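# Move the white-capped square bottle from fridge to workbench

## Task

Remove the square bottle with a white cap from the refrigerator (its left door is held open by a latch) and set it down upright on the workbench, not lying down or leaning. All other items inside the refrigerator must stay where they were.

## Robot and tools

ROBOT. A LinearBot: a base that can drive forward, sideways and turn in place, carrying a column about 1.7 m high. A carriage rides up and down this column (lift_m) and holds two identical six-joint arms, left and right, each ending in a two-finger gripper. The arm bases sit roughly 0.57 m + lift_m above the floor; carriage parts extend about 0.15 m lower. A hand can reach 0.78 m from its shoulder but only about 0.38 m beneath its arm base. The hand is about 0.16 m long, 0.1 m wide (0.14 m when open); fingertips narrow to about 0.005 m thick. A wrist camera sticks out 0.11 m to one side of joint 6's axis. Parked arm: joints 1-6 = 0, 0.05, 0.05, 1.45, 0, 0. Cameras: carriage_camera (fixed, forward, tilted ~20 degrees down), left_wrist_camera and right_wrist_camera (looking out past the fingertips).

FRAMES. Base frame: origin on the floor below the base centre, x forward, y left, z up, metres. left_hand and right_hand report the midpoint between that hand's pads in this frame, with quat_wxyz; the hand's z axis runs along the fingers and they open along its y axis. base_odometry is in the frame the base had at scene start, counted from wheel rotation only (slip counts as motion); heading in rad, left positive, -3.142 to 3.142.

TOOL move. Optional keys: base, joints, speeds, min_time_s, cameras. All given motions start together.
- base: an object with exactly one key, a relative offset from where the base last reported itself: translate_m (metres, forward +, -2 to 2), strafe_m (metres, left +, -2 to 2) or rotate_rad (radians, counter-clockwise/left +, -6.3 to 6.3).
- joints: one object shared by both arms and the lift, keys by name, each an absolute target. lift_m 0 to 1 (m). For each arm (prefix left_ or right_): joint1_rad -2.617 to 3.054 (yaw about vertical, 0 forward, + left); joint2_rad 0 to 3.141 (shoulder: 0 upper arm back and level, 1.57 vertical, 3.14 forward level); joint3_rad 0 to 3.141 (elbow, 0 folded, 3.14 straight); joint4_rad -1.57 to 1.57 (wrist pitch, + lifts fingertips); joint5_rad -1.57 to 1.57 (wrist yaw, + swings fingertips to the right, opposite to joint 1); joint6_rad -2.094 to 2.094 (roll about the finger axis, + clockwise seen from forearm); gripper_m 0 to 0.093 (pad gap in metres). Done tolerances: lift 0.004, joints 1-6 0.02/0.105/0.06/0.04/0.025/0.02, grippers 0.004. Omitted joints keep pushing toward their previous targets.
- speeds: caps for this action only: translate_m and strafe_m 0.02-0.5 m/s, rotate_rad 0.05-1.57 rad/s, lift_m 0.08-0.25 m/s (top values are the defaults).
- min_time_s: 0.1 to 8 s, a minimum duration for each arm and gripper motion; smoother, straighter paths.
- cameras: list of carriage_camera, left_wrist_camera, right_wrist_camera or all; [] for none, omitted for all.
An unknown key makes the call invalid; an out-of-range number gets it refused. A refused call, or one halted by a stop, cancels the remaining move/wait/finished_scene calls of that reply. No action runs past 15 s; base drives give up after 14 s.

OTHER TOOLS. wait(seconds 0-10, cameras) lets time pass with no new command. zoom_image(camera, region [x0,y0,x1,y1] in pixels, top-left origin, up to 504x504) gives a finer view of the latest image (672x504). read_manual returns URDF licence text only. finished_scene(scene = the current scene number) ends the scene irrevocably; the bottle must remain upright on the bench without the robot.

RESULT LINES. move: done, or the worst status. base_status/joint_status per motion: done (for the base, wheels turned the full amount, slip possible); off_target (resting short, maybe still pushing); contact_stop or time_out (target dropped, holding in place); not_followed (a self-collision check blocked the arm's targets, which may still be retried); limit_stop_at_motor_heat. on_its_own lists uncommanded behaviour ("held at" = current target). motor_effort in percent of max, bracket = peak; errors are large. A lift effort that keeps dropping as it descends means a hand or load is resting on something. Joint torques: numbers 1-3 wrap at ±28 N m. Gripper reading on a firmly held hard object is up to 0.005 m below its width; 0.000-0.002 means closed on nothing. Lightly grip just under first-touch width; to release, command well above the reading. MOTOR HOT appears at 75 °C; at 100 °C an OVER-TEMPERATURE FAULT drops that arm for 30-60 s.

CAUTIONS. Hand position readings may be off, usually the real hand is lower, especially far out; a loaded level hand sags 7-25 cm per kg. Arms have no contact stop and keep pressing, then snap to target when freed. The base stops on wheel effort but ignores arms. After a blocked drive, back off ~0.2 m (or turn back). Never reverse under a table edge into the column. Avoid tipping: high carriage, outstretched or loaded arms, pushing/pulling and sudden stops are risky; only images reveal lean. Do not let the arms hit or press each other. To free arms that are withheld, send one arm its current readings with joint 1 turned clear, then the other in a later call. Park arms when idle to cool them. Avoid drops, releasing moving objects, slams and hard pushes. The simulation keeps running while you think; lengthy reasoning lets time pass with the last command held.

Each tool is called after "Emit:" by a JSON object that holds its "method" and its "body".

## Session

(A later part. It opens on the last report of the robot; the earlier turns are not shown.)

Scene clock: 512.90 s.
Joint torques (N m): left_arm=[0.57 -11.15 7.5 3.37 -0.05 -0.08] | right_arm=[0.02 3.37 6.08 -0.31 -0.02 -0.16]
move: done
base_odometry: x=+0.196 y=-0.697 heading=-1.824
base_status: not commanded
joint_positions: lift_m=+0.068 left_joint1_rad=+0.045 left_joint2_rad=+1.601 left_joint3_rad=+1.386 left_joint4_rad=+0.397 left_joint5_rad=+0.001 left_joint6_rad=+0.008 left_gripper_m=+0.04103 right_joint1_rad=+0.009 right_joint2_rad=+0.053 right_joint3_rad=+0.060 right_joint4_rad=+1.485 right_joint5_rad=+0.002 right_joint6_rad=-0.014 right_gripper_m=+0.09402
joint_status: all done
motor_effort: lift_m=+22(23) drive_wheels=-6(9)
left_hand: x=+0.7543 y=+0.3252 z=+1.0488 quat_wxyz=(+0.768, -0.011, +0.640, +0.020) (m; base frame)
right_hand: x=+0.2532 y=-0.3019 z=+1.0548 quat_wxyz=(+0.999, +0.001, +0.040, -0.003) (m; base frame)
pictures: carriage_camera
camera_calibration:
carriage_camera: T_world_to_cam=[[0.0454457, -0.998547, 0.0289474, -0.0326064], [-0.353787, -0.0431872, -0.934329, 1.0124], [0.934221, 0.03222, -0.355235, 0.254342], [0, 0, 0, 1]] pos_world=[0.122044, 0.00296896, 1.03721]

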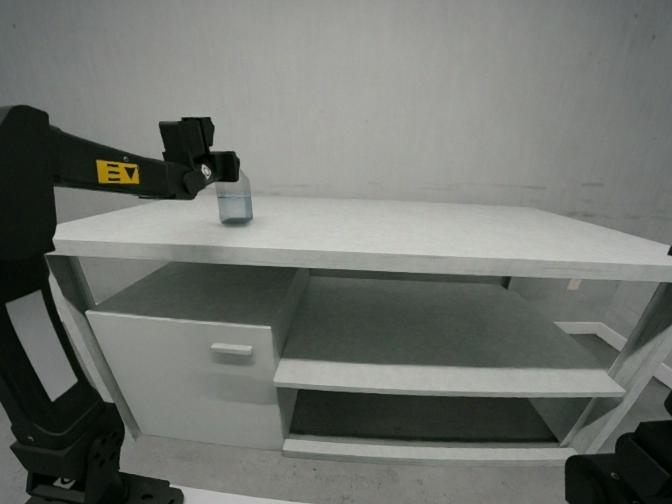

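Emit:
{"method": "move", "body": {"joints": {"lift_m": 0.056}, "speeds": {"lift_m": 0.08}, "cameras": ["carriage_camera"]}}

Emit:
{"method": "zoom_image", "body": {"camera": "carriage_camera", "region": [180, 120, 310, 240]}}

Scene clock: 519.83 s.
Joint torques (N m): left_arm=[0.57 -11.08 7.53 3.25 -0.07 -0.09] | right_arm=[0.03 3.32 6.04 -0.31 -0.02 -0.16]
move: done
base_odometry: x=+0.196 y=-0.697 heading=-1.824
base_status: not commanded
joint_positions: lift_m=+0.056 left_joint1_rad=+0.045 left_joint2_rad=+1.601 left_joint3_rad=+1.385 left_joint4_rad=+0.404 left_joint5_rad=+0.002 left_joint6_rad=+0.008 left_gripper_m=+0.04103 right_joint1_rad=+0.009 right_joint2_rad=+0.053 right_joint3_rad=+0.060 right_joint4_rad=+1.485 right_joint5_rad=+0.002 right_joint6_rad=-0.014 right_gripper_m=+0.09402
joint_status: all done
motor_effort: lift_m=+22(23) drive_wheels=+5(9)
left_hand: x=+0.7541 y=+0.3250 z=+1.0380 quat_wxyz=(+0.770, -0.011, +0.637, +0.020) (m; base frame)
right_hand: x=+0.2531 y=-0.3019 z=+1.0428 quat_wxyz=(+0.999, +0.001, +0.039, -0.003) (m; base frame)
pictures: carriage_camera
camera_calibration:
carriage_camera: T_world_to_cam=[[0.0454457, -0.998547, 0.0289474, -0.0322568], [-0.353787, -0.0431872, -0.934329, 1.00112], [0.934221, 0.03222, -0.355235, 0.250053], [0, 0, 0, 1]] pos_world=[0.122044, 0.00296896, 1.02514]

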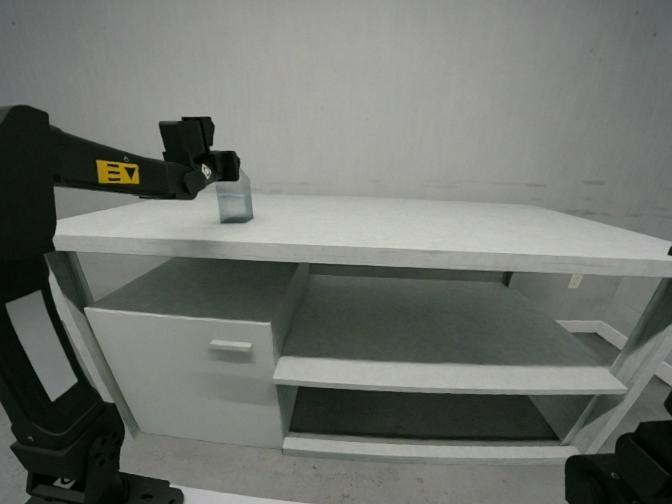

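Scaled by 3.877 from the camera's 672x504 image, which has a finer 960x720 frame.

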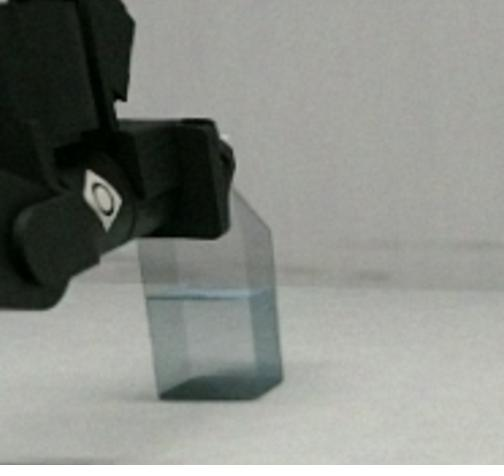

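Emit:
{"method": "move", "body": {"joints": {"lift_m": 0.047, "left_joint4_rad": 0.39}, "speeds": {"lift_m": 0.08}, "min_time_s": 1.0, "cameras": ["carriage_camera", "left_wrist_camera"]}}

Emit:
{"method": "zoom_image", "body": {"camera": "carriage_camera", "region": [180, 120, 310, 240]}}

Scene clock: 540.43 s.
Joint torques (N m): left_arm=[0.57 -10.65 7.51 1.83 -0.06 -0.08] | right_arm=[0.02 3.36 6.05 -0.31 -0.02 -0.16]
move: done
base_odometry: x=+0.196 y=-0.697 heading=-1.824
base_status: not commanded
joint_positions: lift_m=+0.047 left_joint1_rad=+0.045 left_joint2_rad=+1.596 left_joint3_rad=+1.385 left_joint4_rad=+0.417 left_joint5_rad=+0.002 left_joint6_rad=+0.008 left_gripper_m=+0.04103 right_joint1_rad=+0.009 right_joint2_rad=+0.053 right_joint3_rad=+0.060 right_joint4_rad=+1.485 right_joint5_rad=+0.002 right_joint6_rad=-0.014 right_gripper_m=+0.09402
joint_status: all done
motor_effort: lift_m=+22(22) drive_wheels=+4(8)
left_hand: x=+0.7518 y=+0.3249 z=+1.0349 quat_wxyz=(+0.776, -0.011, +0.630, +0.020) (m; base frame)
right_hand: x=+0.2531 y=-0.3019 z=+1.0339 quat_wxyz=(+0.999, +0.001, +0.039, -0.003) (m; base frame)
pictures: carriage_camera, left_wrist_camera
camera_calibration:
carriage_camera: T_world_to_cam=[[0.0454457, -0.998547, 0.0289474, -0.0319989], [-0.353787, -0.0431872, -0.934329, 0.992798], [0.934221, 0.03222, -0.355235, 0.246888], [0, 0, 0, 1]] pos_world=[0.122044, 0.00296896, 1.01623]
left_wrist_camera: T_world_to_cam=[[0.0431594, -0.99878, 0.0240116, 0.265929], [-0.429532, -0.0402496, -0.902154, 1.26903], [0.90202, 0.0286227, -0.430745, -0.118298], [0, 0, 0, 1]] pos_world=[0.64032, 0.320068, 1.08752]

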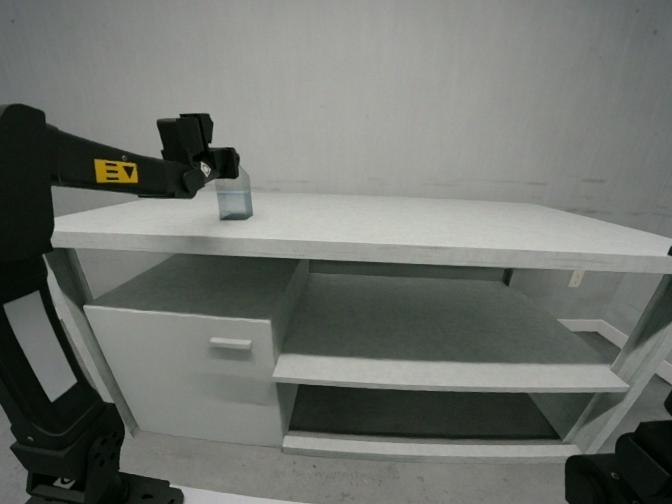

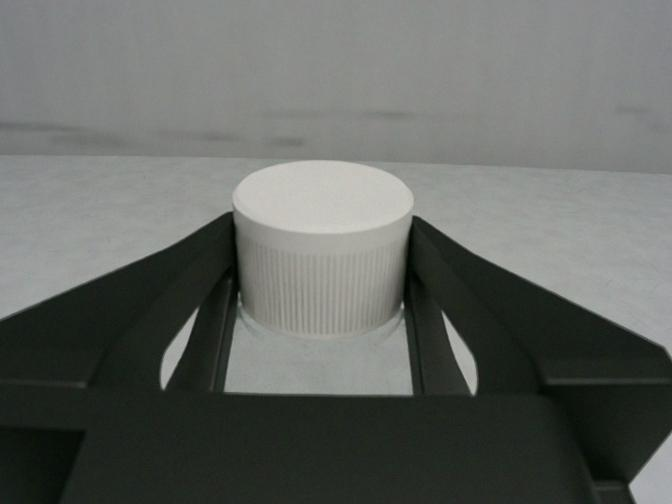

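Scaled by 3.877 from the camera's 672x504 image, which has a finer 960x720 frame.

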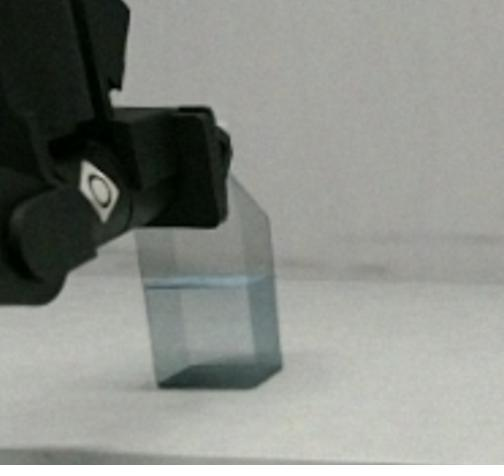

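Emit:
{"method": "move", "body": {"joints": {"lift_m": 0.052, "left_joint4_rad": 0.36}, "speeds": {"lift_m": 0.08}, "min_time_s": 1.0, "cameras": ["carriage_camera"]}}

Emit:
{"method": "zoom_image", "body": {"camera": "carriage_camera", "region": [180, 120, 310, 240]}}

Scene clock: 565.53 s.
Joint torques (N m): left_arm=[0.54 -10.62 7.56 1.73 -0.06 -0.08] | right_arm=[0.02 3.33 6.05 -0.3 -0.02 -0.16]
move: done
base_odometry: x=+0.196 y=-0.697 heading=-1.824
base_status: not commanded
joint_positions: lift_m=+0.052 left_joint1_rad=+0.045 left_joint2_rad=+1.596 left_joint3_rad=+1.385 left_joint4_rad=+0.398 left_joint5_rad=+0.002 left_joint6_rad=+0.008 left_gripper_m=+0.04103 right_joint1_rad=+0.009 right_joint2_rad=+0.053 right_joint3_rad=+0.060 right_joint4_rad=+1.484 right_joint5_rad=+0.002 right_joint6_rad=-0.014 right_gripper_m=+0.09402
joint_status: all done
motor_effort: lift_m=+26(31) drive_wheels=-5(9)
left_hand: x=+0.7527 y=+0.3249 z=+1.0347 quat_wxyz=(+0.770, -0.011, +0.638, +0.020) (m; base frame)
right_hand: x=+0.2533 y=-0.3019 z=+1.0383 quat_wxyz=(+0.999, +0.001, +0.040, -0.003) (m; base frame)
pictures: carriage_camera
camera_calibration:
carriage_camera: T_world_to_cam=[[0.0454457, -0.998547, 0.0289474, -0.0321272], [-0.353787, -0.0431872, -0.934329, 0.996937], [0.934221, 0.03222, -0.355235, 0.248462], [0, 0, 0, 1]] pos_world=[0.122044, 0.00296896, 1.02066]

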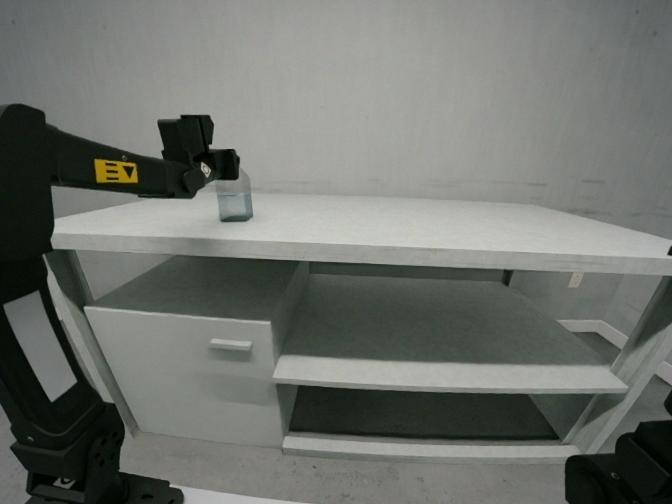

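Scaled by 3.877 from the camera's 672x504 image, which has a finer 960x720 frame.

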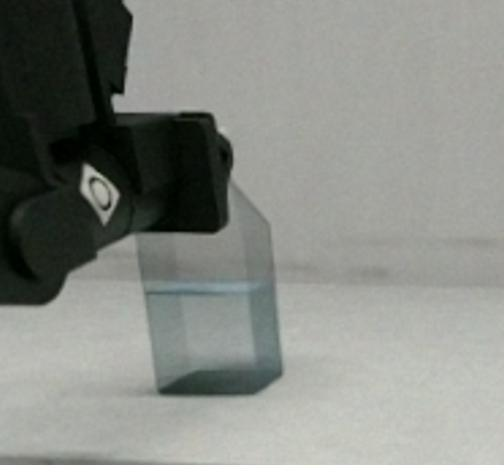

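Emit:
{"method": "move", "body": {"joints": {"left_joint2_rad": 1.594, "left_joint4_rad": 0.385}, "min_time_s": 1.0, "cameras": []}}

Emit:
{"method": "move", "body": {"joints": {"left_gripper_m": 0.068}, "min_time_s": 2.0, "cameras": ["carriage_camera", "left_wrist_camera"]}}

Emit:
{"method": "zoom_image", "body": {"camera": "carriage_camera", "region": [180, 120, 310, 240]}}

Scene clock: 584.97 s.
Joint torques (N m): left_arm=[0.55 -8.61 7.53 2.01 -0.07 -0.08] | right_arm=[0.02 3.34 6.02 -0.3 -0.02 -0.16]
move: done
base_odometry: x=+0.196 y=-0.697 heading=-1.824
base_status: not commanded
joint_positions: lift_m=+0.052 left_joint1_rad=+0.045 left_joint2_rad=+1.596 left_joint3_rad=+1.385 left_joint4_rad=+0.398 left_joint5_rad=+0.002 left_joint6_rad=+0.008 left_gripper_m=+0.04103 right_joint1_rad=+0.009 right_joint2_rad=+0.053 right_joint3_rad=+0.060 right_joint4_rad=+1.484 right_joint5_rad=+0.002 right_joint6_rad=-0.014 right_gripper_m=+0.09402
joint_status: all done
motor_effort: lift_m=+26(26) drive_wheels=-6(9)
left_hand: x=+0.7527 y=+0.3249 z=+1.0348 quat_wxyz=(+0.770, -0.011, +0.638, +0.020) (m; base frame)
right_hand: x=+0.2533 y=-0.3019 z=+1.0383 quat_wxyz=(+0.999, +0.001, +0.040, -0.003) (m; base frame)
pictures: none
No camera images: "cameras" was empty.

Scene clock: 587.23 s.
Joint torques (N m): left_arm=[0.57 -8.62 7.53 2.07 -0.06 -0.08] | right_arm=[0.02 3.34 6.04 -0.3 -0.02 -0.16]
move: done
base_odometry: x=+0.196 y=-0.697 heading=-1.824
base_status: not commanded
joint_positions: lift_m=+0.052 left_joint1_rad=+0.045 left_joint2_rad=+1.596 left_joint3_rad=+1.385 left_joint4_rad=+0.394 left_joint5_rad=+0.002 left_joint6_rad=+0.008 left_gripper_m=+0.06788 right_joint1_rad=+0.009 right_joint2_rad=+0.053 right_joint3_rad=+0.060 right_joint4_rad=+1.484 right_joint5_rad=+0.002 right_joint6_rad=-0.014 right_gripper_m=+0.09402
joint_status: all done
motor_effort: lift_m=+26(26) drive_wheels=-8(11)
left_hand: x=+0.7529 y=+0.3249 z=+1.0337 quat_wxyz=(+0.768, -0.011, +0.639, +0.020) (m; base frame)
right_hand: x=+0.2533 y=-0.3019 z=+1.0383 quat_wxyz=(+0.999, +0.001, +0.040, -0.003) (m; base frame)
pictures: carriage_camera, left_wrist_camera
camera_calibration:
carriage_camera: T_world_to_cam=[[0.0454457, -0.998547, 0.0289474, -0.0321272], [-0.353787, -0.0431872, -0.934329, 0.996937], [0.934221, 0.03222, -0.355235, 0.248462], [0, 0, 0, 1]] pos_world=[0.122044, 0.00296896, 1.02066]
left_wrist_camera: T_world_to_cam=[[0.0437273, -0.998754, 0.0240584, 0.265478], [-0.450725, -0.0412134, -0.891711, 1.27384], [0.891591, 0.0281484, -0.451965, -0.0899231], [0, 0, 0, 1]] pos_world=[0.642718, 0.320177, 1.08887]

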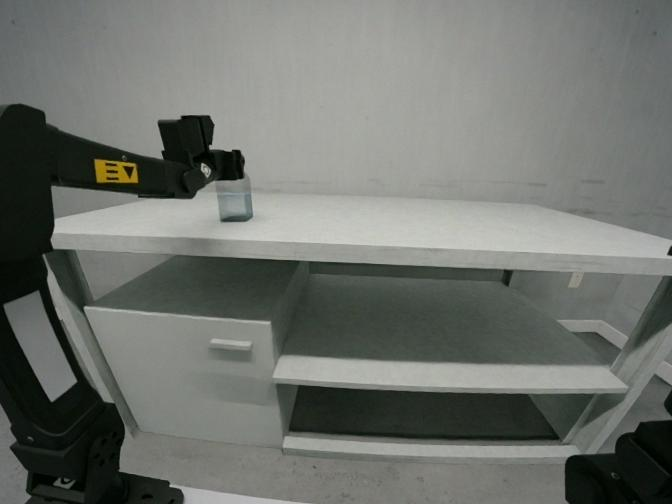

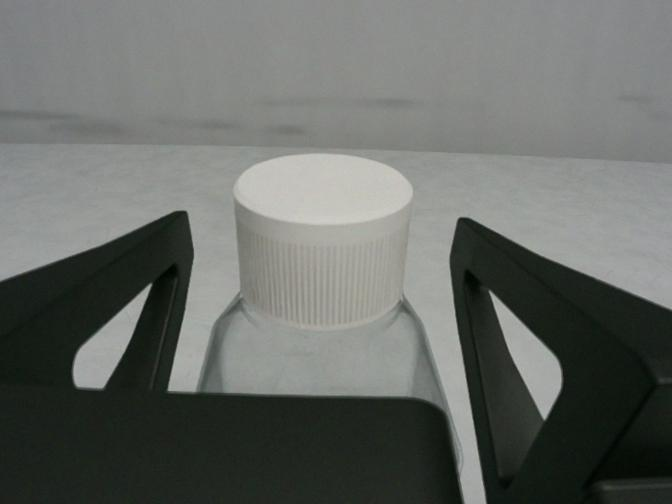

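Scaled by 3.877 from the camera's 672x504 image, which has a finer 960x720 frame.

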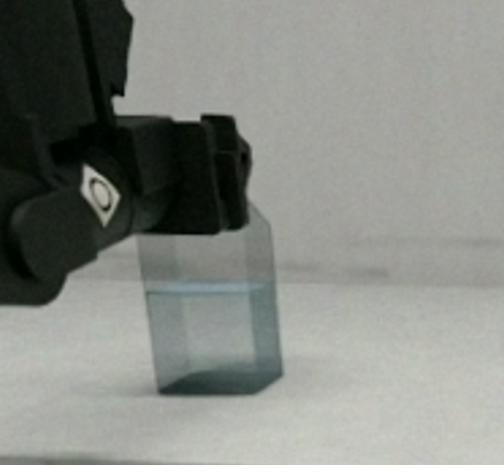

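Bottle released cleanly. Back away.

Emit:
{"method": "move", "body": {"base": {"translate_m": -0.3}, "speeds": {"translate_m": 0.12}, "cameras": ["carriage_camera", "left_wrist_camera"]}}

Emit:
{"method": "zoom_image", "body": {"camera": "carriage_camera", "region": [180, 120, 330, 240]}}

Scene clock: 598.77 s.
Joint torques (N m): left_arm=[0.57 -8.58 7.53 2.13 -0.06 -0.08] | right_arm=[0.03 3.32 6.06 -0.3 -0.02 -0.16]
move: done
base_odometry: x=+0.271 y=-0.407 heading=-1.824
base_status: done
joint_positions: lift_m=+0.052 left_joint1_rad=+0.045 left_joint2_rad=+1.596 left_joint3_rad=+1.385 left_joint4_rad=+0.388 left_joint5_rad=+0.002 left_joint6_rad=+0.008 left_gripper_m=+0.06788 right_joint1_rad=+0.009 right_joint2_rad=+0.053 right_joint3_rad=+0.060 right_joint4_rad=+1.484 right_joint5_rad=+0.002 right_joint6_rad=-0.014 right_gripper_m=+0.09402
joint_status: not commanded
motor_effort: lift_m=+26(26) drive_wheels=+2(13)
left_hand: x=+0.7531 y=+0.3250 z=+1.0324 quat_wxyz=(+0.767, -0.011, +0.642, +0.020) (m; base frame)
right_hand: x=+0.2534 y=-0.3019 z=+1.0383 quat_wxyz=(+0.999, +0.001, +0.040, -0.003) (m; base frame)
pictures: carriage_camera, left_wrist_camera
camera_calibration:
carriage_camera: T_world_to_cam=[[0.0454457, -0.998547, 0.0289474, -0.0321272], [-0.353787, -0.0431872, -0.934329, 0.996937], [0.934221, 0.03222, -0.355235, 0.248462], [0, 0, 0, 1]] pos_world=[0.122044, 0.00296896, 1.02066]
left_wrist_camera: T_world_to_cam=[[0.0438557, -0.998748, 0.0240671, 0.265402], [-0.455476, -0.0414295, -0.889284, 1.27394], [0.889167, 0.0280382, -0.456722, -0.0839446], [0, 0, 0, 1]] pos_world=[0.64325, 0.320202, 1.08817]

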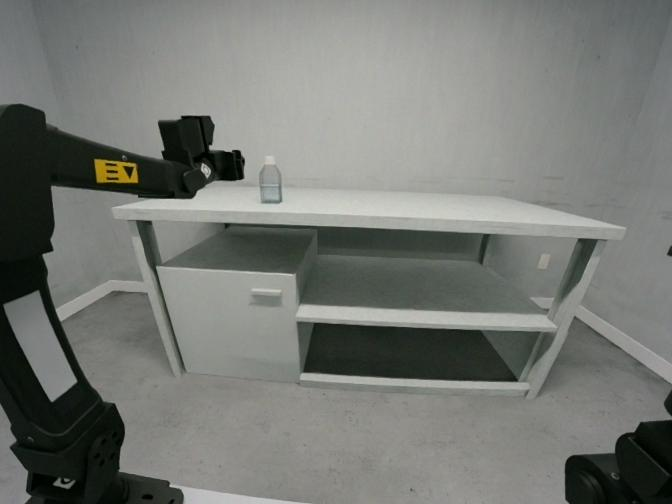

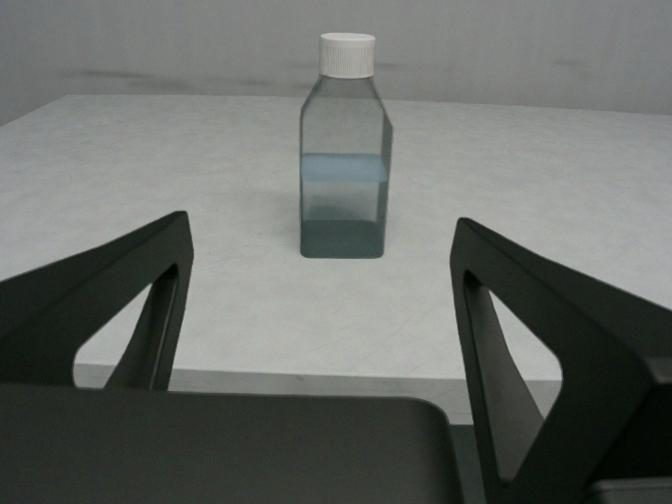

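Scaled by 3.360 from the camera's 672x504 image, which has a finer 960x720 frame.

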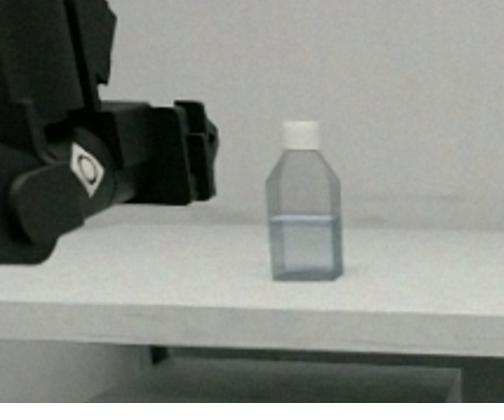

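The bottle is standing upright on the workbench.

Emit:
{"method": "finished_scene", "body": {"scene": 2}}

The scene is finished: the task was done.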